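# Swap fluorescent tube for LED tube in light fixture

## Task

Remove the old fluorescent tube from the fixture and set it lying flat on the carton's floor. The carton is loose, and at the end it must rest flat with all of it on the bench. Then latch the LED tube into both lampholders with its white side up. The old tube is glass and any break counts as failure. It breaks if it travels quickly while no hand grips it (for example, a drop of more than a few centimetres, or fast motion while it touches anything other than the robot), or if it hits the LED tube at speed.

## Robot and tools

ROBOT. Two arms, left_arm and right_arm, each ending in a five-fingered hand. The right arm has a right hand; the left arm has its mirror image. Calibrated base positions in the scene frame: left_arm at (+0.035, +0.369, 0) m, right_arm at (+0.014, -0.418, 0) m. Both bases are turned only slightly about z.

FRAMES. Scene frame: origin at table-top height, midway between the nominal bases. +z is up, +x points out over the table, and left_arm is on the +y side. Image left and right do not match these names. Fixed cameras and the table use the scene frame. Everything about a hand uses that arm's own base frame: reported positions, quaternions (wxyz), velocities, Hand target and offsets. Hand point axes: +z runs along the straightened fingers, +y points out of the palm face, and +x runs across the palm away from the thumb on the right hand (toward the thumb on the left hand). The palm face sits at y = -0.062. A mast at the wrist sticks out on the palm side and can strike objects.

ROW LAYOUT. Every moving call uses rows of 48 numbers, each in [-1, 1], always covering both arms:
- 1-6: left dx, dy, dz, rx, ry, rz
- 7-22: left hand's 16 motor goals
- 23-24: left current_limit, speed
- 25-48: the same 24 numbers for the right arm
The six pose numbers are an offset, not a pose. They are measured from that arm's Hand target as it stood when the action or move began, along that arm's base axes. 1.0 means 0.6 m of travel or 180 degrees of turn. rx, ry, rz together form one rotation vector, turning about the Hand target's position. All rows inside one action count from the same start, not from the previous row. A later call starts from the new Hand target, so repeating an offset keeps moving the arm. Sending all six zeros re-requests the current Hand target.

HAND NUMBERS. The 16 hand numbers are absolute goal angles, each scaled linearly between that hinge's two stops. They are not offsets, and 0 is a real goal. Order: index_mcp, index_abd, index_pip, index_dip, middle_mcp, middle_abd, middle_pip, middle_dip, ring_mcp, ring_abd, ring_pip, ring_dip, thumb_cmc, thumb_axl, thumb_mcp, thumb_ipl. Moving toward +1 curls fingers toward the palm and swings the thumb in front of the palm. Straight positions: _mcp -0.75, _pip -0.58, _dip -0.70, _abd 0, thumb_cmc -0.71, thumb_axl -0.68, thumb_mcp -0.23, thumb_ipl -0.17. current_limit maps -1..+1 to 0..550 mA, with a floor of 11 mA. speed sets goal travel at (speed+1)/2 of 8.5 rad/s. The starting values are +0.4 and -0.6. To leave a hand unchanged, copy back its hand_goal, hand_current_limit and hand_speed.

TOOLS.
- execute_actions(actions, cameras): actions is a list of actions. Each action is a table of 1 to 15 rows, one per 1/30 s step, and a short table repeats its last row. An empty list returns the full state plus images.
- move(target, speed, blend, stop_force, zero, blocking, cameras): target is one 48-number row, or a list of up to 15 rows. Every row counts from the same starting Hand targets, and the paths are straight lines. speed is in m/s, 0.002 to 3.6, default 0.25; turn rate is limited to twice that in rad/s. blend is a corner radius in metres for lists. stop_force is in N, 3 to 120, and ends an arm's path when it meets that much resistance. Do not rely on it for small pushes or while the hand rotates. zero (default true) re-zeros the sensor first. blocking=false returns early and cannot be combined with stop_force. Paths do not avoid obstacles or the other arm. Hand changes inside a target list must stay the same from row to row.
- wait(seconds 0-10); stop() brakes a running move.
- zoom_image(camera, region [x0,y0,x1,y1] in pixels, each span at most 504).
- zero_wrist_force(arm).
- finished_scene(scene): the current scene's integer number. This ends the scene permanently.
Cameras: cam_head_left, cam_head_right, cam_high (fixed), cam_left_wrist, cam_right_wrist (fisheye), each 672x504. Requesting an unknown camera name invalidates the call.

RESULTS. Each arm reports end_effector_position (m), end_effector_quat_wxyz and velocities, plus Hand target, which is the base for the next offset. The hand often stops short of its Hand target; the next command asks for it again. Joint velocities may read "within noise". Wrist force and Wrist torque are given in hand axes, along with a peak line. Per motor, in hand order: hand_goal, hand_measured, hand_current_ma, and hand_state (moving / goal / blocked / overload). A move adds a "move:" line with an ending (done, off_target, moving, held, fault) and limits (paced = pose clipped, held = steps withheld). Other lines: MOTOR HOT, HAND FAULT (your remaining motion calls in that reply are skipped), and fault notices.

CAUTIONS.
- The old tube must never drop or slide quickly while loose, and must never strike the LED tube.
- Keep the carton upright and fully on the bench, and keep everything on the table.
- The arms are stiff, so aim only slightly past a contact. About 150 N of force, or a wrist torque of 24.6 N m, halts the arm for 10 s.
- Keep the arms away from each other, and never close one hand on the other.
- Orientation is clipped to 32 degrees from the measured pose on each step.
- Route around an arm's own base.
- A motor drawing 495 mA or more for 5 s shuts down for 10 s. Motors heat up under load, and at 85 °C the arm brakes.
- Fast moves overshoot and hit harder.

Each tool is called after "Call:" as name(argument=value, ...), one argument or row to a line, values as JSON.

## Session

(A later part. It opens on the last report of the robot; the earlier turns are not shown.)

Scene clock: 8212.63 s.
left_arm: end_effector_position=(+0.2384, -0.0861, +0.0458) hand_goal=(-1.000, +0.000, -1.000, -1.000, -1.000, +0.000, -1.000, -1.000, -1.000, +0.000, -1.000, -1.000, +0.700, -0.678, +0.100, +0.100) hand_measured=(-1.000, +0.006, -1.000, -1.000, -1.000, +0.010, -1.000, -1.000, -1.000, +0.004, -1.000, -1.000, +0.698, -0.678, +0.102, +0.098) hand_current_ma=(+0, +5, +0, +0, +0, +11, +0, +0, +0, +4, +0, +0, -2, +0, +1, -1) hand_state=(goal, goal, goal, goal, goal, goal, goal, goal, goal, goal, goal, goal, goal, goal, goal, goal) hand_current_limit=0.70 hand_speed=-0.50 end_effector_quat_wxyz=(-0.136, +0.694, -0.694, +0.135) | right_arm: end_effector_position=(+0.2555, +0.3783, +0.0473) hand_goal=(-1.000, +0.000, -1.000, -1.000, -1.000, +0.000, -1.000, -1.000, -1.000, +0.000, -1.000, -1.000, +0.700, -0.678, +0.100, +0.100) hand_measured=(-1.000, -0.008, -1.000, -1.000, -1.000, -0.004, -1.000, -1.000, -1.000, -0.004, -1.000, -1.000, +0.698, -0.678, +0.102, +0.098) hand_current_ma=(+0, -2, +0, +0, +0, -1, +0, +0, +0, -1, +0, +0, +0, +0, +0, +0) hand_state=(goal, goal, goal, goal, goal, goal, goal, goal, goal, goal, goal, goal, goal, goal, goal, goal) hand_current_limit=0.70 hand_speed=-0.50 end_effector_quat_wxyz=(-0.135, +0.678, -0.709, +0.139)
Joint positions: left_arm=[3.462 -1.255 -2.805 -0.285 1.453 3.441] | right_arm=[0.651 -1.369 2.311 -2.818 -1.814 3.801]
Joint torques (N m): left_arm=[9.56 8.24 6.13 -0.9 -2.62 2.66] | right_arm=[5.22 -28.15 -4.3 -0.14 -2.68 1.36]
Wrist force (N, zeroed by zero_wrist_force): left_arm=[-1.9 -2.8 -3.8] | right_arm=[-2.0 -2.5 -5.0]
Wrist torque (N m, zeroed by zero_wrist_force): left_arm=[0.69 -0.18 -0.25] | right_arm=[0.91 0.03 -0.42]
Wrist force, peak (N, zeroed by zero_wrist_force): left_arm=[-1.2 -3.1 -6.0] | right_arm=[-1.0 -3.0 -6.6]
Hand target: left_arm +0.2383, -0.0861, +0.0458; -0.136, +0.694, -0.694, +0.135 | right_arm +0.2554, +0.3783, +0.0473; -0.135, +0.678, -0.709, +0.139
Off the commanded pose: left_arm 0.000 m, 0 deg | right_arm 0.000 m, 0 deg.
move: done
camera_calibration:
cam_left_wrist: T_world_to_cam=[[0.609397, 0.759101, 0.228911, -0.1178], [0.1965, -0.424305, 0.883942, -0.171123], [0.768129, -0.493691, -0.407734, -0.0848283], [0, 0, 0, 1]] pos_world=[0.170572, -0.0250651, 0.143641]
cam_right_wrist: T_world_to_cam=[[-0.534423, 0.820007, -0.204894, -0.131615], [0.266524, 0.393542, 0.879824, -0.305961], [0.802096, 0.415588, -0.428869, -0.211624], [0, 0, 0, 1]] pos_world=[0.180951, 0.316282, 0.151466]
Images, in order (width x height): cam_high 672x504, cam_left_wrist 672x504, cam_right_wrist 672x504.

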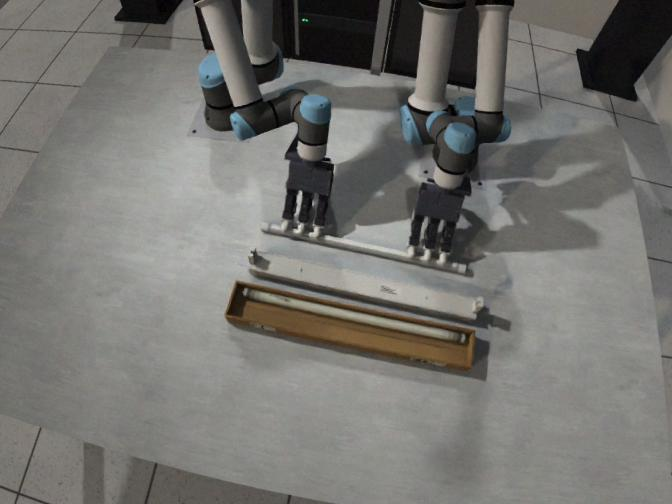

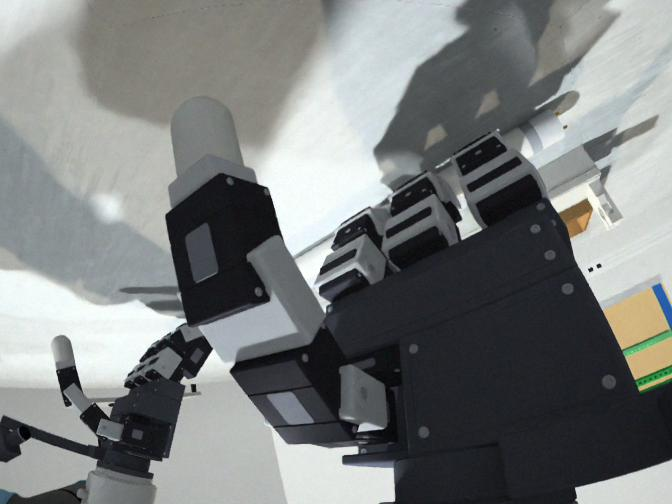

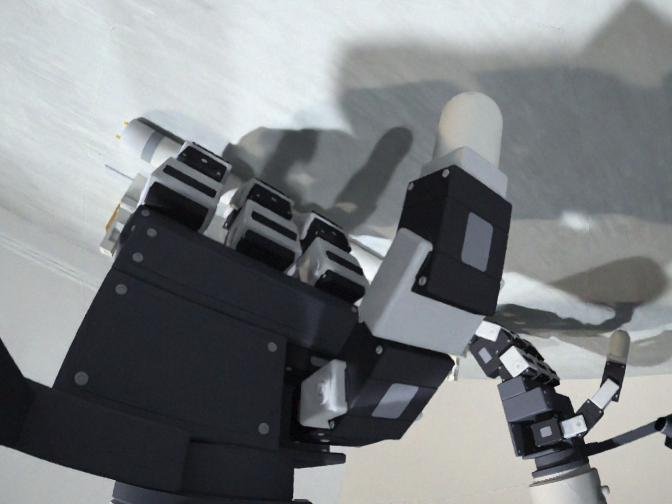

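Call:
move(
  target=[-0.0142,-0.0002,0,0,0,0,-1,0,-1,-1,-1,0,-1,-1,-1,0,-1,-1,0.7,-0.678,0.1,0.1,0.7,-0.5,-0.0142,0.0005,0,0,0,0,-1,0,-1,-1,-1,0,-1,-1,-1,0,-1,-1,0.7,-0.678,0.1,0.1,0.7,-0.5],
  speed=0.015,
  cameras=["cam_left_wrist","cam_right_wrist"],
)

Call:
zoom_image(
  camera="cam_right_wrist",
  region=[110, 110, 150, 150],
)

Call:
zoom_image(
  camera="cam_left_wrist",
  region=[545, 95, 585, 135],
)

Scene clock: 8283.97 s.
left_arm: end_effector_position=(+0.2298, -0.0862, +0.0458) hand_goal=(-1.000, +0.000, -1.000, -1.000, -1.000, +0.000, -1.000, -1.000, -1.000, +0.000, -1.000, -1.000, +0.700, -0.678, +0.100, +0.100) hand_measured=(-1.000, +0.008, -1.000, -1.000, -1.000, +0.010, -1.000, -1.000, -1.000, +0.006, -1.000, -1.000, +0.698, -0.678, +0.102, +0.098) hand_current_ma=(+0, +7, +0, +0, +0, +13, +0, +0, +0, +6, +0, +0, -2, +0, +1, -1) hand_state=(goal, goal, goal, goal, goal, goal, goal, goal, goal, goal, goal, goal, goal, goal, goal, goal) hand_current_limit=0.70 hand_speed=-0.50 end_effector_quat_wxyz=(-0.136, +0.694, -0.694, +0.135) | right_arm: end_effector_position=(+0.2469, +0.3786, +0.0473) hand_goal=(-1.000, +0.000, -1.000, -1.000, -1.000, +0.000, -1.000, -1.000, -1.000, +0.000, -1.000, -1.000, +0.700, -0.678, +0.100, +0.100) hand_measured=(-1.000, -0.008, -1.000, -1.000, -1.000, -0.006, -1.000, -1.000, -1.000, -0.006, -1.000, -1.000, +0.698, -0.678, +0.102, +0.098) hand_current_ma=(+0, -2, +0, +0, +0, -1, +0, +0, +0, -1, +0, +0, +0, +0, +0, +0) hand_state=(goal, goal, goal, goal, goal, goal, goal, goal, goal, goal, goal, goal, goal, goal, goal, goal) hand_current_limit=0.70 hand_speed=-0.50 end_effector_quat_wxyz=(-0.135, +0.678, -0.709, +0.139)
Joint positions: left_arm=[3.476 -1.209 -2.824 -0.314 1.448 3.454] | right_arm=[0.665 -1.379 2.323 -2.817 -1.818 3.814]
Joint torques (N m): left_arm=[10.18 6.34 7.32 -0.27 -2.73 2.67] | right_arm=[5.48 -28.38 -3.98 -0.34 -2.7 1.24]
Wrist force (N, zeroed by zero_wrist_force): left_arm=[-1.8 -1.5 -2.0] | right_arm=[-2.1 -1.6 -4.3]
Wrist torque (N m, zeroed by zero_wrist_force): left_arm=[0.40 -0.15 -0.27] | right_arm=[0.82 -0.02 -0.45]
Wrist force, peak (N, zeroed by zero_wrist_force): left_arm=[-1.8 -2.5 -4.5] | right_arm=[-2.0 -2.6 -5.1]
Hand target: left_arm +0.2298, -0.0862, +0.0458; -0.136, +0.694, -0.694, +0.135 | right_arm +0.2469, +0.3786, +0.0473; -0.135, +0.678, -0.709, +0.139
Off the commanded pose: left_arm 0.000 m, 0 deg | right_arm 0.000 m, 0 deg.
move: done
camera_calibration:
cam_left_wrist: T_world_to_cam=[[0.609397, 0.759101, 0.228911, -0.112483], [0.1965, -0.424305, 0.883942, -0.169476], [0.768129, -0.493691, -0.407734, -0.0782718], [0, 0, 0, 1]] pos_world=[0.161972, -0.0251651, 0.143641]
cam_right_wrist: T_world_to_cam=[[-0.534423, 0.820007, -0.204894, -0.136457], [0.266524, 0.393542, 0.879824, -0.303787], [0.802096, 0.415588, -0.428869, -0.204851], [0, 0, 0, 1]] pos_world=[0.172351, 0.316582, 0.151466]
Images, in order (width x height): cam_left_wrist 672x504, cam_right_wrist 672x504.

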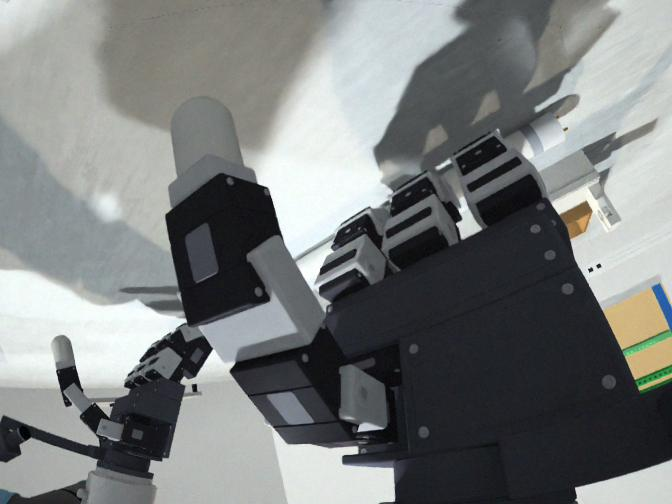

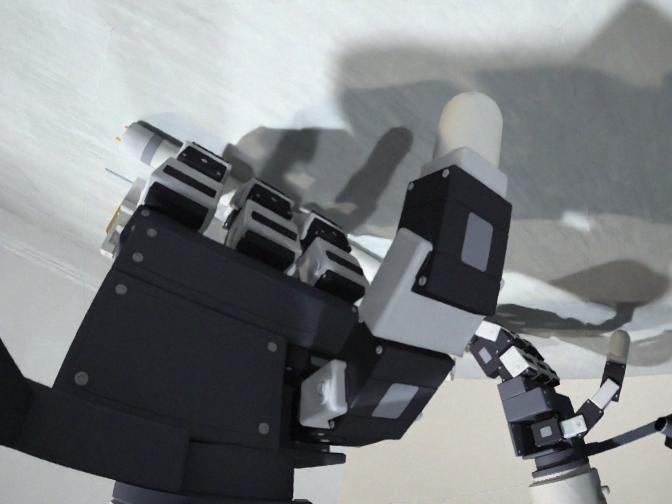

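Scaled by 12.600 from the camera's 672x504 image, which has a finer 960x720 frame.

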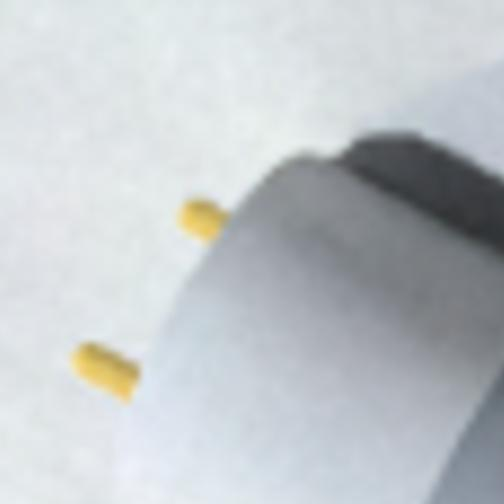

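Scaled by 12.600 from the camera's 672x504 image, which has a finer 960x720 frame.

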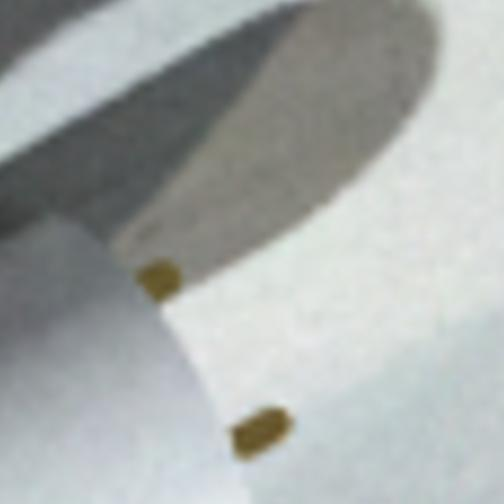

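Call:
move(
  target=[0,0,0.02,0,0,0,-1,0,-1,-1,-1,0,-1,-1,-1,0,-1,-1,0.7,-0.678,0.1,0.1,0.7,-0.5,0,0,0.02,0,0,0,-1,0,-1,-1,-1,0,-1,-1,-1,0,-1,-1,0.7,-0.678,0.1,0.1,0.7,-0.5],
  speed=0.01,
  cameras=["cam_left_wrist","cam_right_wrist","cam_high"],
)

Call:
zoom_image(
  camera="cam_right_wrist",
  region=[110, 90, 160, 140],
)

Call:
zoom_image(
  camera="cam_high",
  region=[320, 220, 420, 280],
)

Scene clock: 8313.27 s.
left_arm: end_effector_position=(+0.2298, -0.0862, +0.0578) hand_goal=(-1.000, +0.000, -1.000, -1.000, -1.000, +0.000, -1.000, -1.000, -1.000, +0.000, -1.000, -1.000, +0.700, -0.678, +0.100, +0.100) hand_measured=(-0.994, +0.002, -1.000, -1.000, -0.996, +0.004, -1.000, -1.000, -0.994, +0.004, -1.000, -1.000, +0.698, -0.678, +0.102, +0.098) hand_current_ma=(+6, +2, +0, +0, +6, +3, +0, +0, +7, +3, +0, +0, -2, +0, +1, -1) hand_state=(goal, goal, goal, goal, goal, goal, goal, goal, goal, goal, goal, goal, goal, goal, goal, goal) hand_current_limit=0.70 hand_speed=-0.50 end_effector_quat_wxyz=(-0.136, +0.694, -0.694, +0.135) end_effector_velocity=(+0.000, +0.000, +0.000) end_effector_angular_velocity=(+0.001, +0.001, +0.000) | right_arm: end_effector_position=(+0.2469, +0.3786, +0.0593) hand_goal=(-1.000, +0.000, -1.000, -1.000, -1.000, +0.000, -1.000, -1.000, -1.000, +0.000, -1.000, -1.000, +0.700, -0.678, +0.100, +0.100) hand_measured=(-0.994, -0.002, -1.000, -1.000, -0.994, -0.002, -1.000, -1.000, -0.994, -0.004, -1.000, -1.000, +0.698, -0.678, +0.102, +0.098) hand_current_ma=(+1, +0, +0, +0, +1, +0, +0, +0, +1, +0, +0, +0, +0, +0, +0, +0) hand_state=(goal, goal, goal, goal, goal, goal, goal, goal, goal, goal, goal, goal, goal, goal, goal, goal) hand_current_limit=0.70 hand_speed=-0.50 end_effector_quat_wxyz=(-0.135, +0.678, -0.709, +0.139)
Joint positions: left_arm=[3.476 -1.144 -2.802 -0.401 1.449 3.454] | right_arm=[0.665 -1.41 2.313 -2.776 -1.818 3.814]
Joint velocities: left_arm=[0.001 0.003 0.001 -0.005 0.001 0.001] | right_arm=[within noise]
Joint torques (N m): left_arm=[8.73 6.31 23.57 0.68 -1.99 1.96] | right_arm=[5.36 -30.83 -27.96 -1.5 -2.05 0.47]
Wrist force (N, zeroed by zero_wrist_force): left_arm=[-0.2 0.4 -0.1] | right_arm=[-0.4 -0.2 0.0]
Wrist torque (N m, zeroed by zero_wrist_force): left_arm=[0.04 0.03 -0.03] | right_arm=[0.10 0.01 -0.12]
Wrist force, peak (N, zeroed by zero_wrist_force): left_arm=[-1.8 -1.5 -2.2] | right_arm=[-2.1 -1.9 -4.5]
Hand target: left_arm +0.2298, -0.0862, +0.0578; -0.136, +0.694, -0.694, +0.135 | right_arm +0.2469, +0.3786, +0.0593; -0.135, +0.678, -0.709, +0.139
Off the commanded pose: left_arm 0.000 m, 0 deg | right_arm 0.000 m, 0 deg.
move: done
camera_calibration:
cam_left_wrist: T_world_to_cam=[[0.609482, 0.759018, 0.228964, -0.115254], [0.196522, -0.424433, 0.883875, -0.180079], [0.768057, -0.493709, -0.407848, -0.0733497], [0, 0, 0, 1]] pos_world=[0.161972, -0.025165, 0.155641]
cam_right_wrist: T_world_to_cam=[[-0.534423, 0.820007, -0.204894, -0.133998], [0.266524, 0.393542, 0.879824, -0.314345], [0.802096, 0.415588, -0.428869, -0.199704], [0, 0, 0, 1]] pos_world=[0.172351, 0.316582, 0.163466]
Images, in order (width x height): cam_high 672x504, cam_left_wrist 672x504, cam_right_wrist 672x504.

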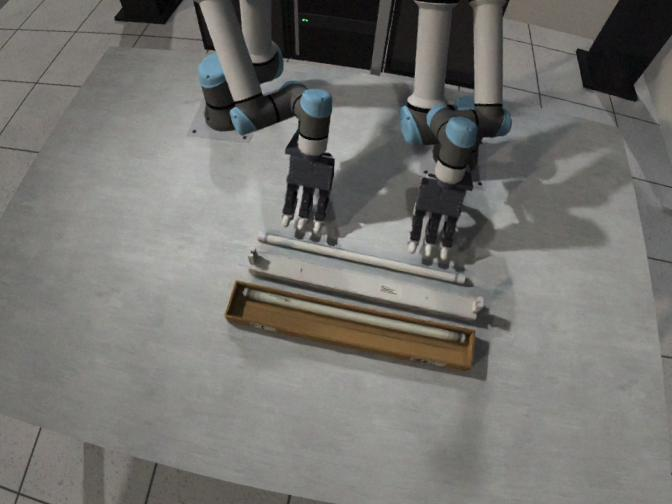

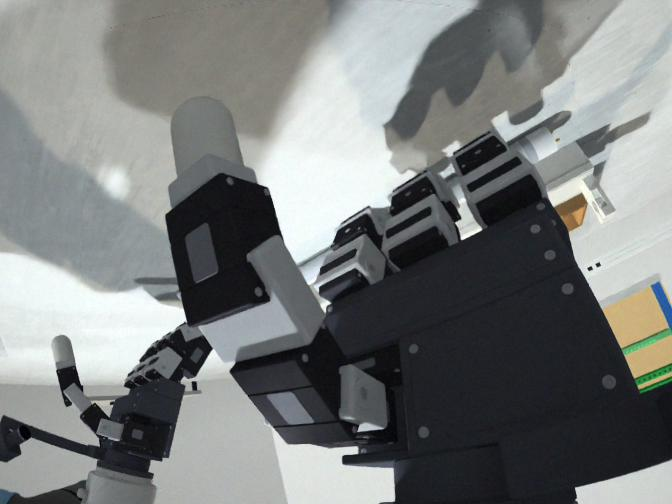

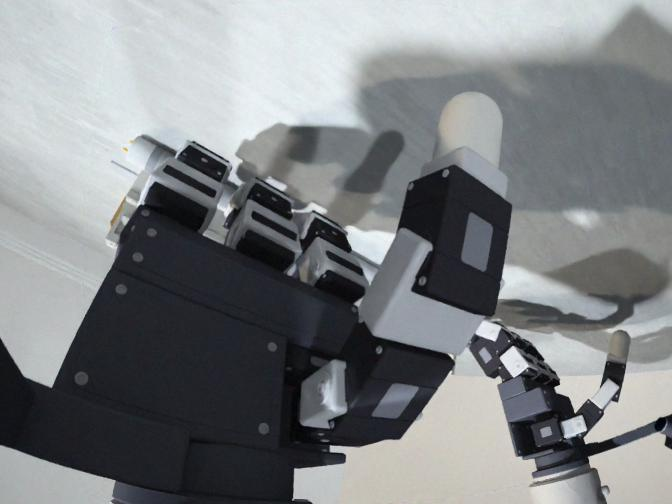

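Scaled by 10.080 from the camera's 672x504 image, which has a finer 960x720 frame.

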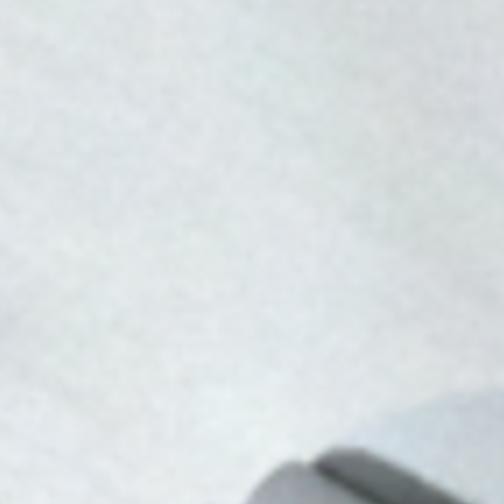

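Scaled by 5.040.

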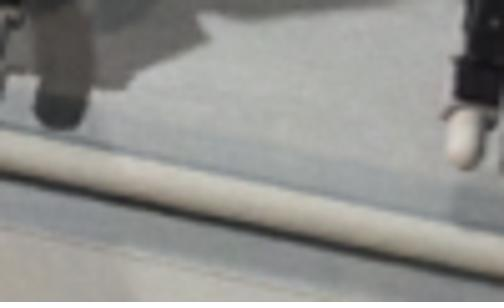

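Call:
execute_actions(
  actions=[],
)

Call:
zoom_image(
  camera="cam_high",
  region=[320, 220, 420, 280],
)

Call:
zoom_image(
  camera="cam_right_wrist",
  region=[90, 90, 170, 150],
)

Scene clock: 8428.47 s.
left_arm: end_effector_position=(+0.2298, -0.0862, +0.0578) hand_goal=(-1.000, +0.000, -1.000, -1.000, -1.000, +0.000, -1.000, -1.000, -1.000, +0.000, -1.000, -1.000, +0.700, -0.678, +0.100, +0.100) hand_measured=(-0.994, +0.002, -1.000, -1.000, -0.996, +0.004, -1.000, -1.000, -0.994, +0.004, -1.000, -1.000, +0.698, -0.678, +0.102, +0.098) hand_current_ma=(+6, +2, +0, +0, +6, +3, +0, +0, +7, +3, +0, +0, -2, +0, +1, -1) hand_state=(goal, goal, goal, goal, goal, goal, goal, goal, goal, goal, goal, goal, goal, goal, goal, goal) hand_current_limit=0.70 hand_speed=-0.50 end_effector_quat_wxyz=(-0.136, +0.694, -0.694, +0.135) | right_arm: end_effector_position=(+0.2469, +0.3786, +0.0593) hand_goal=(-1.000, +0.000, -1.000, -1.000, -1.000, +0.000, -1.000, -1.000, -1.000, +0.000, -1.000, -1.000, +0.700, -0.678, +0.100, +0.100) hand_measured=(-0.994, -0.002, -1.000, -1.000, -0.994, -0.002, -1.000, -1.000, -0.994, -0.004, -1.000, -1.000, +0.698, -0.678, +0.102, +0.098) hand_current_ma=(+1, +0, +0, +0, +1, +0, +0, +0, +1, +0, +0, +0, +0, +0, +0, +0) hand_state=(goal, goal, goal, goal, goal, goal, goal, goal, goal, goal, goal, goal, goal, goal, goal, goal) hand_current_limit=0.70 hand_speed=-0.50 end_effector_quat_wxyz=(-0.135, +0.678, -0.709, +0.139)
Joint positions: left_arm=[3.476 -1.143 -2.802 -0.402 1.448 3.454] | right_arm=[0.665 -1.41 2.313 -2.776 -1.818 3.814]
Joint velocities: within noise
Joint torques (N m): left_arm=[10 7.99 23.86 0.87 -2.03 2.15] | right_arm=[6.15 -29.97 -27.67 -1.83 -2.18 0.85]
Wrist force (N, zeroed by zero_wrist_force): left_arm=[0.0 0.4 -0.1] | right_arm=[-0.5 -0.4 0.1]
Wrist torque (N m, zeroed by zero_wrist_force): left_arm=[0.05 0.02 -0.02] | right_arm=[0.07 0.02 -0.14]
Wrist force, peak (N, zeroed by zero_wrist_force): left_arm=[-0.4 0.6 -0.1] | right_arm=[-0.7 -0.5 0.1]
Hand target: left_arm +0.2298, -0.0862, +0.0578; -0.136, +0.694, -0.694, +0.135 | right_arm +0.2469, +0.3786, +0.0593; -0.135, +0.678, -0.709, +0.139
Off the commanded pose: left_arm 0.000 m, 0 deg | right_arm 0.000 m, 0 deg.
camera_calibration:
cam_left_wrist: T_world_to_cam=[[0.609397, 0.759101, 0.228911, -0.11523], [0.1965, -0.424305, 0.883942, -0.180083], [0.768129, -0.493691, -0.407734, -0.073379], [0, 0, 0, 1]] pos_world=[0.161972, -0.0251651, 0.155641]
cam_right_wrist: T_world_to_cam=[[-0.534423, 0.820007, -0.204894, -0.133998], [0.266524, 0.393542, 0.879824, -0.314345], [0.802096, 0.415588, -0.428869, -0.199704], [0, 0, 0, 1]] pos_world=[0.172351, 0.316582, 0.163466]

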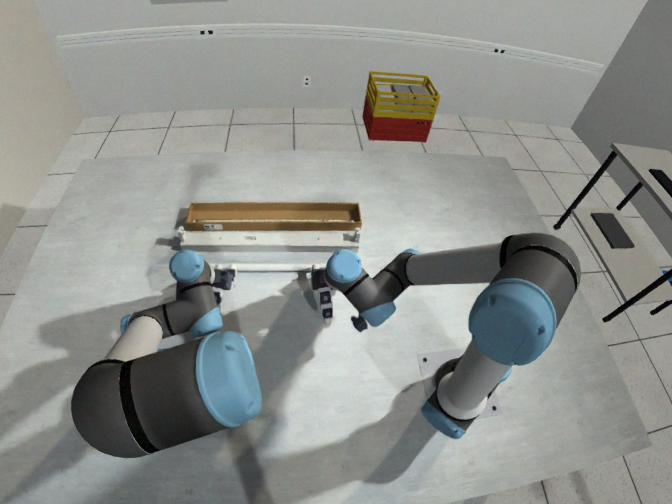

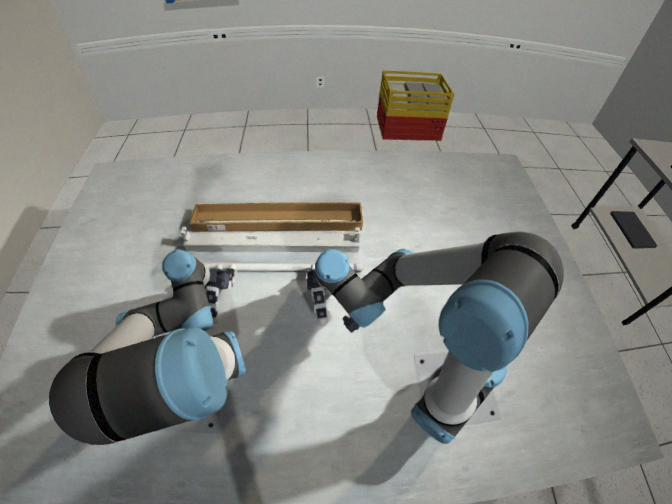

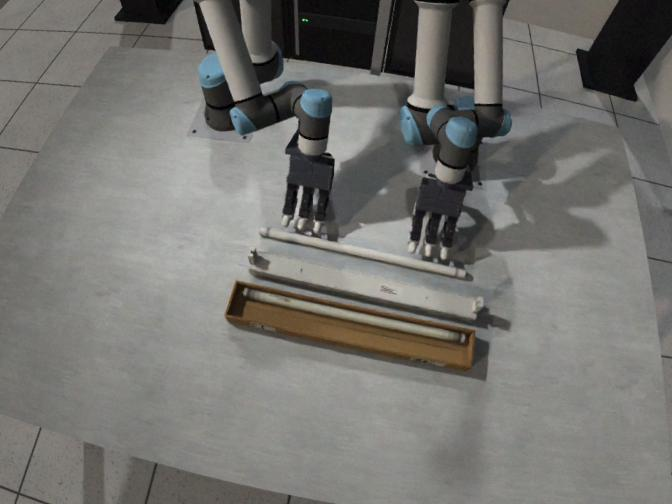

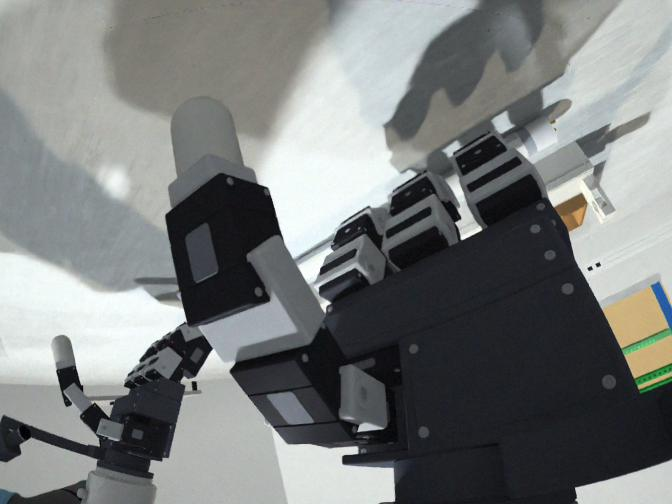

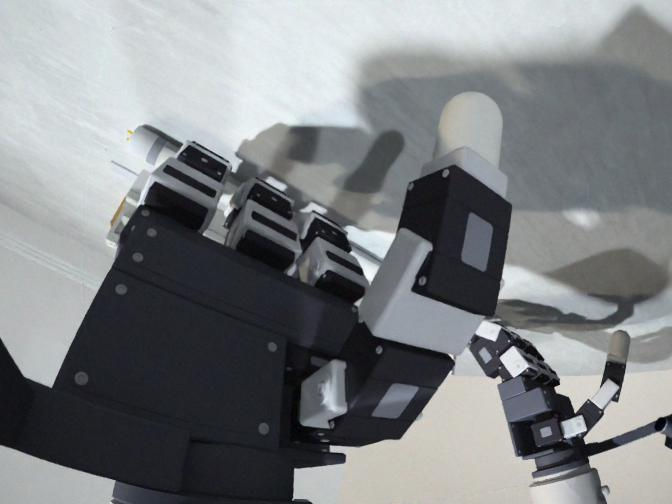

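Scaled by 5.040.

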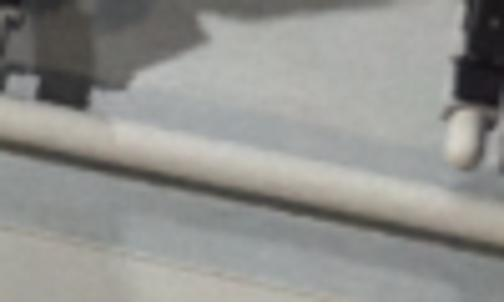

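Scaled by 6.300 from the camera's 672x504 image, which has a finer 960x720 frame.

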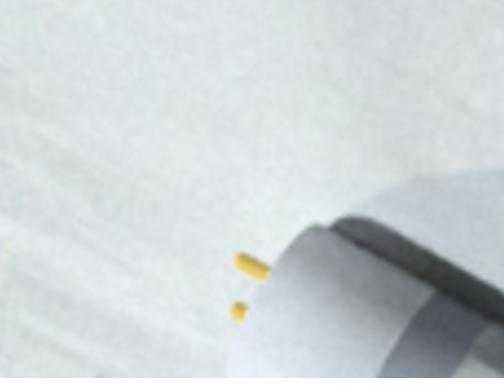

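Call:
zoom_image(
  camera="cam_right_wrist",
  region=[110, 115, 150, 145],
)

Call:
zoom_image(
  camera="cam_high",
  region=[250, 215, 300, 253],
)

Call:
zoom_image(
  camera="cam_left_wrist",
  region=[530, 90, 590, 150],
)

Scaled by 12.600 from the camera's 672x504 image, which has a finer 960x720 frame.

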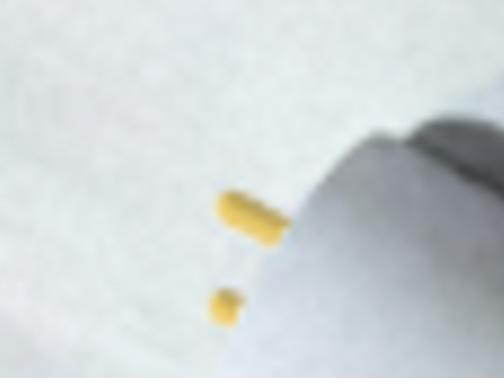

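Scaled by 10.080.

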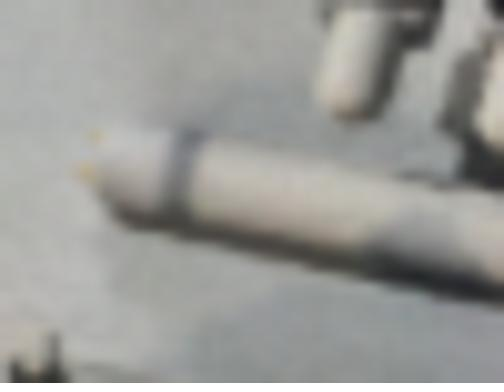

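Scaled by 8.400 from the camera's 672x504 image, which has a finer 960x720 frame.

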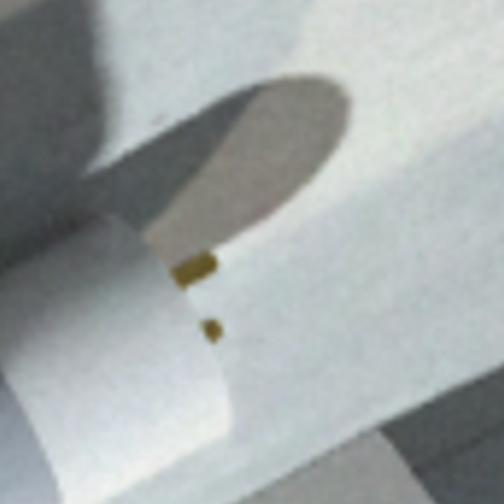

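Call:
move(
  target=[
    [0.0658,0.0007,0,0,0,0,-1,0,-1,-1,-1,0,-1,-1,-1,0,-1,-1,0.7,-0.678,0.1,0.1,0.7,-0.5,0.0658,-0.0022,0,0,0,0,-1,0,-1,-1,-1,0,-1,-1,-1,0,-1,-1,0.7,-0.678,0.1,0.1,0.7,-0.5],
    [0.0658,0.0007,-0.0145,0,0,0,-1,0,-1,-1,-1,0,-1,-1,-1,0,-1,-1,0.7,-0.678,0.1,0.1,0.7,-0.5,0.0658,-0.0022,-0.0142,0,0,0,-1,0,-1,-1,-1,0,-1,-1,-1,0,-1,-1,0.7,-0.678,0.1,0.1,0.7,-0.5],
  ],
  speed=[0.08, 0.03],
)

Call:
move(
  target=[0,0,-0.02,0,0,0,-1,0,-1,-1,-1,0,-1,-1,-1,0,-1,-1,0.7,-0.678,0.1,0.1,0.7,-0.5,0,0,-0.02,0,0,0,-1,0,-1,-1,-1,0,-1,-1,-1,0,-1,-1,0.7,-0.678,0.1,0.1,0.7,-0.5],
  speed=0.004,
  stop_force=6,
  cameras=["cam_high","cam_right_wrist"],
)

Scene clock: 8474.60 s.
left_arm: end_effector_position=(+0.2693, -0.0858, +0.0492) hand_goal=(-1.000, +0.000, -1.000, -1.000, -1.000, +0.000, -1.000, -1.000, -1.000, +0.000, -1.000, -1.000, +0.700, -0.678, +0.100, +0.100) hand_measured=(-0.994, +0.002, -1.000, -1.000, -0.994, +0.004, -1.000, -1.000, -0.994, +0.004, -1.000, -1.000, +0.698, -0.678, +0.102, +0.098) hand_current_ma=(+7, +2, +0, +0, +6, +2, +0, +0, +7, +3, +0, +0, -2, +0, +1, -1) hand_state=(goal, goal, goal, goal, goal, goal, goal, goal, goal, goal, goal, goal, goal, goal, goal, goal) hand_current_limit=0.70 hand_speed=-0.50 end_effector_quat_wxyz=(-0.136, +0.694, -0.694, +0.135) | right_arm: end_effector_position=(+0.2864, +0.3772, +0.0508) hand_goal=(-1.000, +0.000, -1.000, -1.000, -1.000, +0.000, -1.000, -1.000, -1.000, +0.000, -1.000, -1.000, +0.700, -0.678, +0.100, +0.100) hand_measured=(-0.994, -0.002, -1.000, -1.000, -0.994, -0.002, -1.000, -1.000, -0.994, -0.004, -1.000, -1.000, +0.698, -0.678, +0.102, +0.098) hand_current_ma=(+1, +0, +0, +0, +1, +0, +0, +0, +1, +0, +0, +0, +0, +0, +0, +0) hand_state=(goal, goal, goal, goal, goal, goal, goal, goal, goal, goal, goal, goal, goal, goal, goal, goal) hand_current_limit=0.70 hand_speed=-0.50 end_effector_quat_wxyz=(-0.135, +0.678, -0.709, +0.139)
Joint positions: left_arm=[3.422 -1.373 -2.729 -0.239 1.468 3.402] | right_arm=[0.606 -1.341 2.26 -2.807 -1.8 3.756]
Joint torques (N m): left_arm=[-11.87 -4.39 7.9 5.54 1.95 -2.43] | right_arm=[-7 -18.59 -6.67 -4.06 2.22 -1.24]
Wrist force (N, zeroed by zero_wrist_force): left_arm=[-0.2 0.2 -0.2] | right_arm=[0.0 -0.1 0.5]
Wrist torque (N m, zeroed by zero_wrist_force): left_arm=[0.03 0.04 0.10] | right_arm=[0.03 -0.04 0.13]
Wrist force, peak (N, zeroed by zero_wrist_force): left_arm=[-0.3 1.2 0.0] | right_arm=[0.0 -0.5 0.8]
Hand target: left_arm +0.2693, -0.0858, +0.0491; -0.136, +0.694, -0.694, +0.135 | right_arm +0.2864, +0.3772, +0.0508; -0.135, +0.678, -0.709, +0.139
Off the commanded pose: left_arm 0.000 m, 0 deg | right_arm 0.000 m, 0 deg.
move: done

Scene clock: 8476.67 s.
left_arm: end_effector_position=(+0.2693, -0.0858, +0.0457) hand_goal=(-1.000, +0.000, -1.000, -1.000, -1.000, +0.000, -1.000, -1.000, -1.000, +0.000, -1.000, -1.000, +0.700, -0.678, +0.100, +0.100) hand_measured=(-1.000, +0.002, -1.000, -1.000, -1.000, +0.002, -1.000, -1.000, -1.000, +0.002, -1.000, -1.000, +0.698, -0.678, +0.102, +0.098) hand_current_ma=(+0, +2, +0, +0, +0, +2, +0, +0, +0, +2, +0, +0, -2, +0, +1, -1) hand_state=(goal, goal, goal, goal, goal, goal, goal, goal, goal, goal, goal, goal, goal, goal, goal, goal) hand_current_limit=0.70 hand_speed=-0.50 end_effector_quat_wxyz=(-0.136, +0.694, -0.694, +0.135) | right_arm: end_effector_position=(+0.2864, +0.3772, +0.0472) hand_goal=(-1.000, +0.000, -1.000, -1.000, -1.000, +0.000, -1.000, -1.000, -1.000, +0.000, -1.000, -1.000, +0.700, -0.678, +0.100, +0.100) hand_measured=(-1.000, -0.002, -1.000, -1.000, -1.000, -0.002, -1.000, -1.000, -1.000, -0.002, -1.000, -1.000, +0.698, -0.678, +0.102, +0.098) hand_current_ma=(+0, +0, +0, +0, +0, +0, +0, +0, +0, +0, +0, +0, +0, +0, +0, +0) hand_state=(goal, goal, goal, goal, goal, goal, goal, goal, goal, goal, goal, goal, goal, goal, goal, goal) hand_current_limit=0.70 hand_speed=-0.50 end_effector_quat_wxyz=(-0.135, +0.678, -0.709, +0.139)
Joint positions: left_arm=[3.422 -1.39 -2.734 -0.217 1.468 3.402] | right_arm=[0.606 -1.332 2.263 -2.818 -1.8 3.756]
Joint torques (N m): left_arm=[-9.67 12.49 18.37 -1.08 1.48 -1.85] | right_arm=[-6.5 -29.35 -21.94 -0.2 2.06 -1.07]
Wrist force (N, zeroed by zero_wrist_force): left_arm=[-0.1 -3.2 -6.1] | right_arm=[-0.3 -2.6 -4.9]
Wrist torque (N m, zeroed by zero_wrist_force): left_arm=[0.98 -0.13 0.17] | right_arm=[0.93 0.14 0.04]
Wrist force, peak (N, zeroed by zero_wrist_force): left_arm=[0.1 -4.0 -7.4] | right_arm=[0.0 -3.7 -6.2]
Hand target: left_arm +0.2693, -0.0858, +0.0457; -0.136, +0.694, -0.694, +0.135 (not the last commanded pose) | right_arm +0.2864, +0.3772, +0.0472; -0.135, +0.678, -0.709, +0.139 (not the last commanded pose)
Off the commanded pose: left_arm 0.009 m, 0 deg | right_arm 0.008 m, 0 deg.
move: contact (left_arm, right_arm)
camera_calibration:
cam_right_wrist: T_world_to_cam=[[-0.534472, 0.819981, -0.204867, -0.114266], [0.266422, 0.393489, 0.879878, -0.313773], [0.802097, 0.415689, -0.42877, -0.236041], [0, 0, 0, 1]] pos_world=[0.211851, 0.315282, 0.151465]
Images, in order (width x height): cam_high 672x504, cam_right_wrist 672x504.

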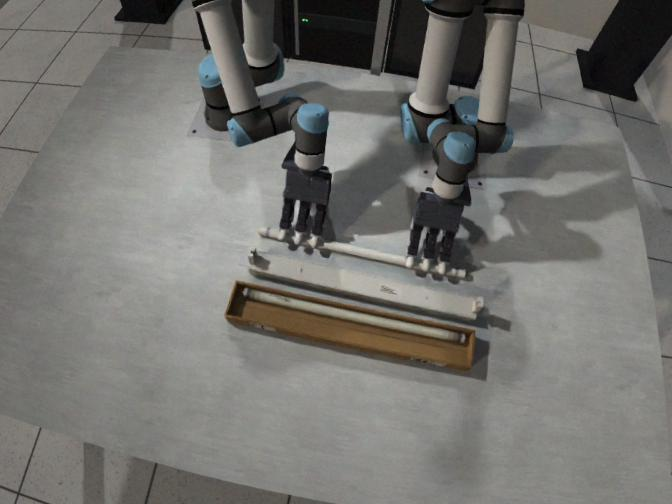

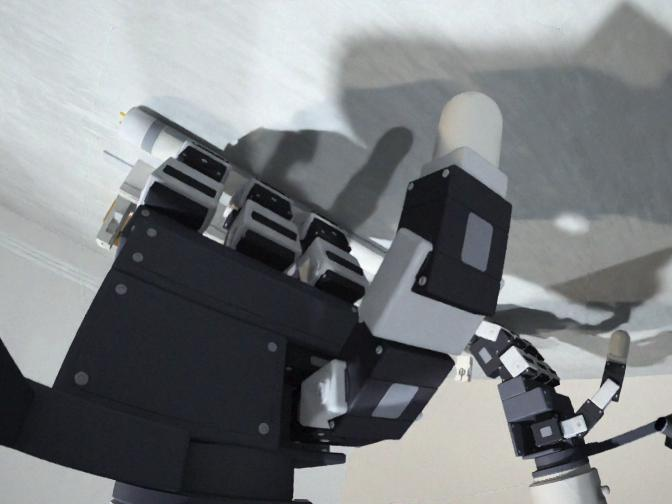

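Call:
move(
  target=[-0.0667,-0.0007,0,0,0,0,-1,0,-1,-1,-1,0,-1,-1,-1,0,-1,-1,0.7,-0.678,0.1,0.1,0.7,-0.5,-0.0667,0.0022,0,0,0,0,-1,0,-1,-1,-1,0,-1,-1,-1,0,-1,-1,0.7,-0.678,0.1,0.1,0.7,-0.5],
  speed=0.015,
  cameras=["cam_high","cam_right_wrist","cam_left_wrist"],
)

Call:
zoom_image(
  camera="cam_right_wrist",
  region=[100, 110, 160, 155],
)

Call:
zoom_image(
  camera="cam_high",
  region=[250, 215, 300, 253],
)

Call:
zoom_image(
  camera="cam_left_wrist",
  region=[530, 90, 590, 150],
)

Scene clock: 8492.43 s.
left_arm: end_effector_position=(+0.2293, -0.0862, +0.0457) hand_goal=(-1.000, +0.000, -1.000, -1.000, -1.000, +0.000, -1.000, -1.000, -1.000, +0.000, -1.000, -1.000, +0.700, -0.678, +0.100, +0.100) hand_measured=(-1.000, +0.010, -1.000, -1.000, -1.000, +0.010, -1.000, -1.000, -1.000, +0.010, -1.000, -1.000, +0.698, -0.678, +0.102, +0.098) hand_current_ma=(+0, +12, +0, +0, +0, +13, +0, +0, +0, +13, +0, +0, -2, +0, +1, -1) hand_state=(goal, goal, goal, goal, goal, goal, goal, goal, goal, goal, goal, goal, goal, goal, goal, goal) hand_current_limit=0.70 hand_speed=-0.50 end_effector_quat_wxyz=(-0.136, +0.694, -0.694, +0.135) | right_arm: end_effector_position=(+0.2464, +0.3786, +0.0472) hand_goal=(-1.000, +0.000, -1.000, -1.000, -1.000, +0.000, -1.000, -1.000, -1.000, +0.000, -1.000, -1.000, +0.700, -0.678, +0.100, +0.100) hand_measured=(-1.000, -0.008, -1.000, -1.000, -1.000, -0.008, -1.000, -1.000, -1.000, -0.010, -1.000, -1.000, +0.698, -0.678, +0.102, +0.098) hand_current_ma=(+0, -2, +0, +0, +0, -2, +0, +0, +0, -3, +0, +0, +0, +0, +0, +0) hand_state=(goal, goal, goal, goal, goal, goal, goal, goal, goal, goal, goal, goal, goal, goal, goal, goal) hand_current_limit=0.70 hand_speed=-0.50 end_effector_quat_wxyz=(-0.135, +0.678, -0.709, +0.139)
Joint positions: left_arm=[3.477 -1.207 -2.825 -0.315 1.448 3.454] | right_arm=[0.666 -1.38 2.324 -2.818 -1.818 3.815]
Joint torques (N m): left_arm=[9.14 8.52 6.43 -0.5 -2.85 2.58] | right_arm=[5.59 -27.72 -4.51 -0.31 -2.86 1.37]
Wrist force (N, zeroed by zero_wrist_force): left_arm=[-2.2 -1.7 -2.6] | right_arm=[-2.4 -1.9 -4.3]
Wrist torque (N m, zeroed by zero_wrist_force): left_arm=[0.49 -0.17 -0.32] | right_arm=[0.82 -0.07 -0.51]
Wrist force, peak (N, zeroed by zero_wrist_force): left_arm=[-1.4 -3.4 -7.1] | right_arm=[-1.4 -3.9 -6.4]
Hand target: left_arm +0.2293, -0.0862, +0.0457; -0.136, +0.694, -0.694, +0.135 | right_arm +0.2464, +0.3786, +0.0472; -0.135, +0.678, -0.709, +0.139
Off the commanded pose: left_arm 0.000 m, 0 deg | right_arm 0.000 m, 0 deg.
move: done
camera_calibration:
cam_left_wrist: T_world_to_cam=[[0.609392, 0.759086, 0.228974, -0.112165], [0.196395, -0.424308, 0.883964, -0.169275], [0.76816, -0.493711, -0.40765, -0.0779461], [0, 0, 0, 1]] pos_world=[0.161472, -0.0251652, 0.143541]
cam_right_wrist: T_world_to_cam=[[-0.534451, 0.820013, -0.204796, -0.136736], [0.266466, 0.393423, 0.879895, -0.303616], [0.802096, 0.415689, -0.42877, -0.204497], [0, 0, 0, 1]] pos_world=[0.171851, 0.316582, 0.151465]
Images, in order (width x height): cam_high 672x504, cam_left_wrist 672x504, cam_right_wrist 672x504.

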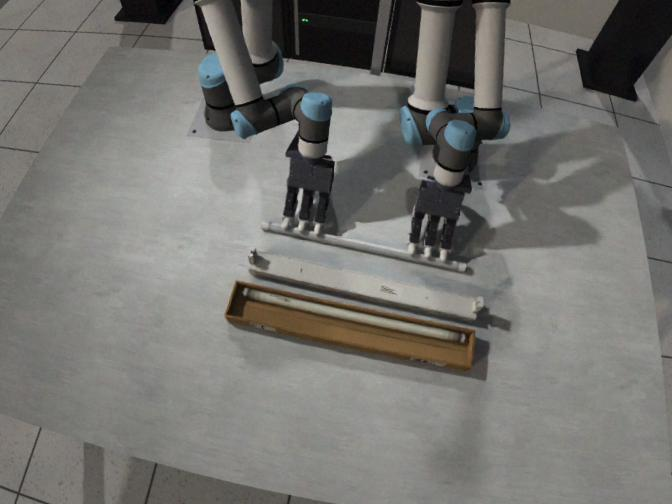

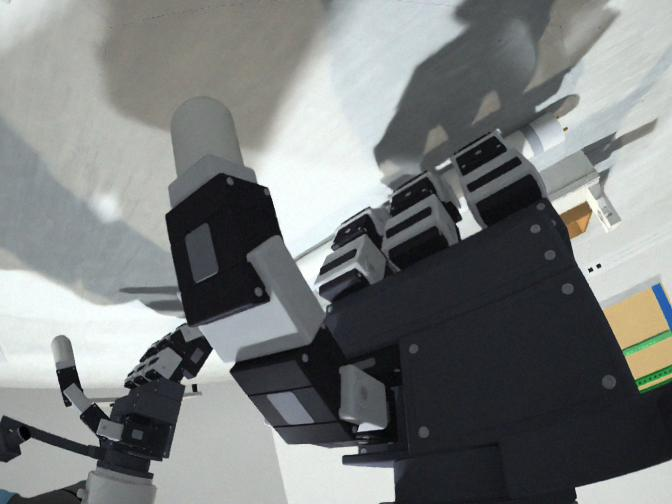

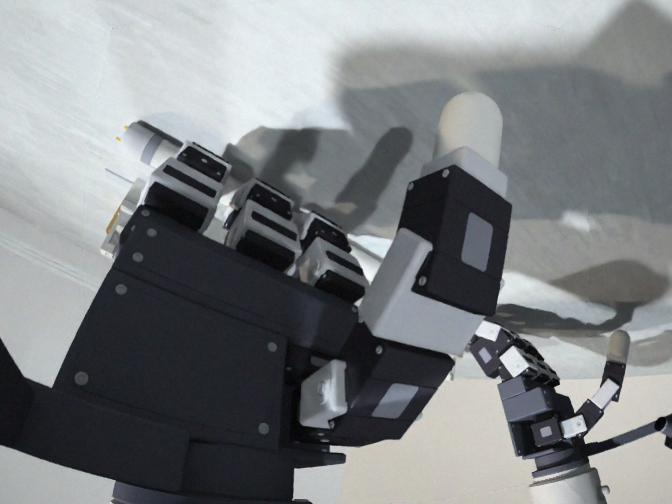

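Scaled by 8.400 from the camera's 672x504 image, which has a finer 960x720 frame.

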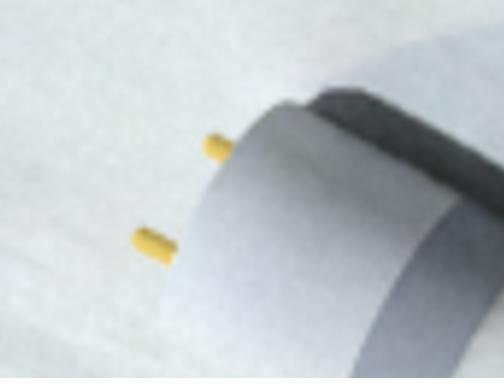

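Scaled by 10.080.

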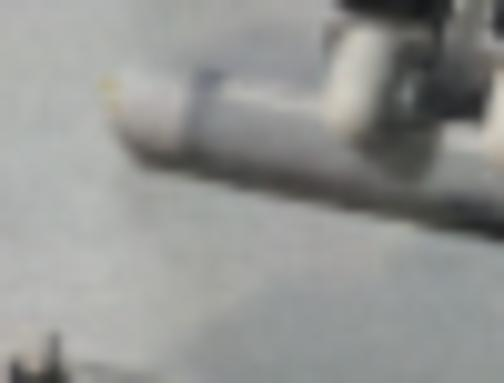

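Scaled by 8.400 from the camera's 672x504 image, which has a finer 960x720 frame.

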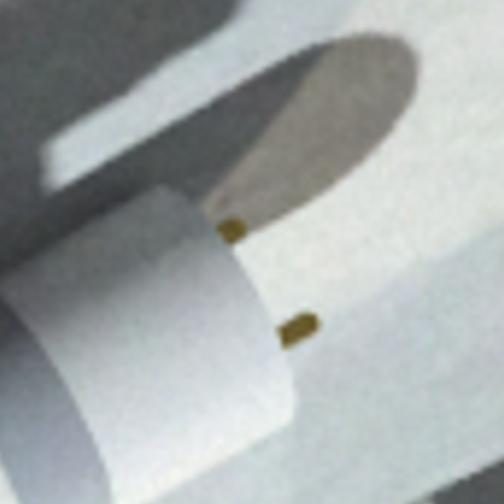

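Call:
move(
  target=[0,0,0,0,0,0,-1,0,-1,-1,-1,0,-1,-1,-1,0,-1,-1,0.7,-0.678,0.1,0.1,0.7,-0.5,0,0,-0.005,0,0,0,-1,0,-1,-1,-1,0,-1,-1,-1,0,-1,-1,0.7,-0.678,0.1,0.1,0.7,-0.5],
  speed=0.002,
  stop_force=4,
)

Call:
move(
  target=[
    [0,0,0.05,0,0,0,-1,0,-1,-1,-1,0,-1,-1,-1,0,-1,-1,0.7,-0.678,0.1,0.1,0.7,-0.5,0,0,0,0,0,0,-1,0,-1,-1,-1,0,-1,-1,-1,0,-1,-1,0.7,-0.678,0.1,0.1,0.7,-0.5],
    [0.2178,0,0.4238,0,0,0,-1,0,-1,-1,-1,0,-1,-1,-1,0,-1,-1,0.7,-0.678,0.1,0.1,0.7,-0.5,0,0,0,0,0,0,-1,0,-1,-1,-1,0,-1,-1,-1,0,-1,-1,0.7,-0.678,0.1,0.1,0.7,-0.5],
  ],
  speed=[0.03, 0.12],
  cameras=["cam_high"],
)

Call:
zoom_image(
  camera="cam_high",
  region=[320, 220, 480, 290],
)

Scene clock: 8533.73 s.
left_arm: end_effector_position=(+0.2293, -0.0862, +0.0457) hand_goal=(-1.000, +0.000, -1.000, -1.000, -1.000, +0.000, -1.000, -1.000, -1.000, +0.000, -1.000, -1.000, +0.700, -0.678, +0.100, +0.100) hand_measured=(-1.000, +0.010, -1.000, -1.000, -1.000, +0.010, -1.000, -1.000, -1.000, +0.010, -1.000, -1.000, +0.698, -0.678, +0.102, +0.098) hand_current_ma=(+0, +12, +0, +0, +0, +13, +0, +0, +0, +13, +0, +0, -2, +0, +1, -1) hand_state=(goal, goal, goal, goal, goal, goal, goal, goal, goal, goal, goal, goal, goal, goal, goal, goal) hand_current_limit=0.70 hand_speed=-0.50 end_effector_quat_wxyz=(-0.136, +0.694, -0.694, +0.135) | right_arm: end_effector_position=(+0.2464, +0.3786, +0.0469) hand_goal=(-1.000, +0.000, -1.000, -1.000, -1.000, +0.000, -1.000, -1.000, -1.000, +0.000, -1.000, -1.000, +0.700, -0.678, +0.100, +0.100) hand_measured=(-1.000, -0.008, -1.000, -1.000, -1.000, -0.008, -1.000, -1.000, -1.000, -0.010, -1.000, -1.000, +0.698, -0.678, +0.102, +0.098) hand_current_ma=(+0, -2, +0, +0, +0, -2, +0, +0, +0, -3, +0, +0, +0, +0, +0, +0) hand_state=(goal, goal, goal, goal, goal, goal, goal, goal, goal, goal, goal, goal, goal, goal, goal, goal) hand_current_limit=0.70 hand_speed=-0.50 end_effector_quat_wxyz=(-0.135, +0.678, -0.709, +0.139)
Joint positions: left_arm=[3.477 -1.206 -2.825 -0.316 1.448 3.455] | right_arm=[0.666 -1.379 2.324 -2.819 -1.818 3.815]
Joint torques (N m): left_arm=[9.86 7.75 7.04 -0.23 -2.7 2.59] | right_arm=[4.81 -25.78 -8.39 0.47 -2.13 1.37]
Wrist force (N, zeroed by zero_wrist_force): left_arm=[-1.9 -2.1 -2.2] | right_arm=[-2.5 -3.1 -8.6]
Wrist torque (N m, zeroed by zero_wrist_force): left_arm=[0.46 -0.16 -0.28] | right_arm=[1.55 0.08 -0.54]
Wrist force, peak (N, zeroed by zero_wrist_force): left_arm=[-2.2 -1.7 -2.8] | right_arm=[-2.4 -3.3 -9.3]
Hand target: left_arm +0.2293, -0.0862, +0.0457; -0.136, +0.694, -0.694, +0.135 | right_arm +0.2464, +0.3786, +0.0469; -0.135, +0.678, -0.709, +0.139 (not the last commanded pose)
Off the commanded pose: left_arm 0.000 m, 0 deg | right_arm 0.003 m, 0 deg.
move: contact (right_arm)

Scene clock: 8537.87 s.
left_arm: end_effector_position=(+0.3599, -0.0862, +0.2999) hand_goal=(-1.000, +0.000, -1.000, -1.000, -1.000, +0.000, -1.000, -1.000, -1.000, +0.000, -1.000, -1.000, +0.700, -0.678, +0.100, +0.100) hand_measured=(-0.994, +0.002, -1.000, -1.000, -0.994, +0.004, -1.000, -1.000, -0.994, +0.004, -1.000, -1.000, +0.698, -0.678, +0.102, +0.098) hand_current_ma=(+7, +2, +0, +0, +7, +2, +0, +0, +8, +3, +0, +0, -2, +0, +1, -1) hand_state=(goal, goal, goal, goal, goal, goal, goal, goal, goal, goal, goal, goal, goal, goal, goal, goal) hand_current_limit=0.70 hand_speed=-0.50 end_effector_quat_wxyz=(-0.136, +0.694, -0.694, +0.135) | right_arm: end_effector_position=(+0.2464, +0.3786, +0.0469) hand_goal=(-1.000, +0.000, -1.000, -1.000, -1.000, +0.000, -1.000, -1.000, -1.000, +0.000, -1.000, -1.000, +0.700, -0.678, +0.100, +0.100) hand_measured=(-1.000, -0.008, -1.000, -1.000, -1.000, -0.008, -1.000, -1.000, -1.000, -0.010, -1.000, -1.000, +0.698, -0.678, +0.102, +0.098) hand_current_ma=(+0, -2, +0, +0, +0, -2, +0, +0, +0, -3, +0, +0, +0, +0, +0, +0) hand_state=(goal, goal, goal, goal, goal, goal, goal, goal, goal, goal, goal, goal, goal, goal, goal, goal) hand_current_limit=0.70 hand_speed=-0.50 end_effector_quat_wxyz=(-0.135, +0.678, -0.709, +0.139)
Joint positions: left_arm=[3.344 -1.213 -2.063 -1.058 1.496 3.33] | right_arm=[0.666 -1.379 2.324 -2.819 -1.818 3.815]
Joint torques (N m): left_arm=[-12.18 -0.92 31.75 0.95 1.76 -2.41] | right_arm=[3.93 -26.18 -21.5 -1.42 -1.24 1.29]
Wrist force (N, zeroed by zero_wrist_force): left_arm=[0.1 0.2 0.0] | right_arm=[-2.5 -4.1 -8.0]
Wrist torque (N m, zeroed by zero_wrist_force): left_arm=[0.02 -0.01 0.14] | right_arm=[1.47 0.06 -0.57]
Wrist force, peak (N, zeroed by zero_wrist_force): left_arm=[-1.9 -2.2 -2.2] | right_arm=[-2.3 -3.2 -8.7]
Hand target: left_arm +0.3599, -0.0862, +0.3000; -0.136, +0.694, -0.694, +0.135 | right_arm +0.2464, +0.3786, +0.0469; -0.135, +0.678, -0.709, +0.139
Off the commanded pose: left_arm 0.000 m, 0 deg | right_arm 0.000 m, 0 deg.
move: done
Images, in order (width x height): cam_high 672x504.

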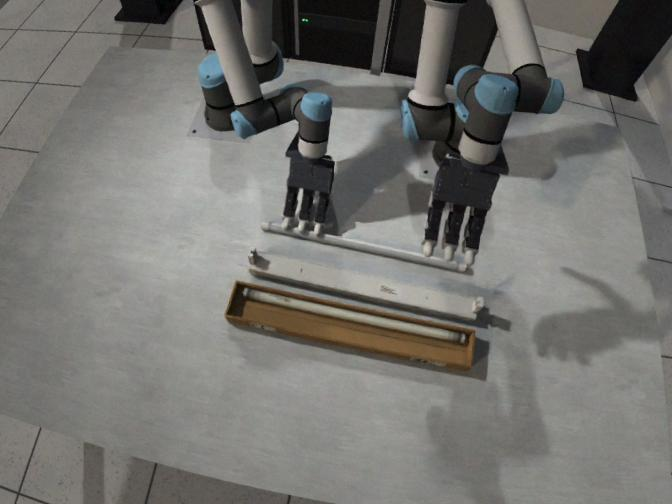

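Scaled by 3.150.

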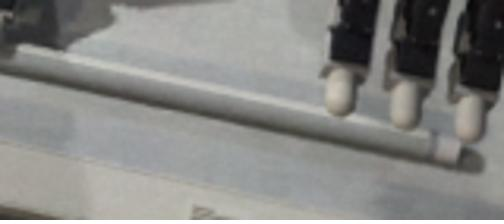

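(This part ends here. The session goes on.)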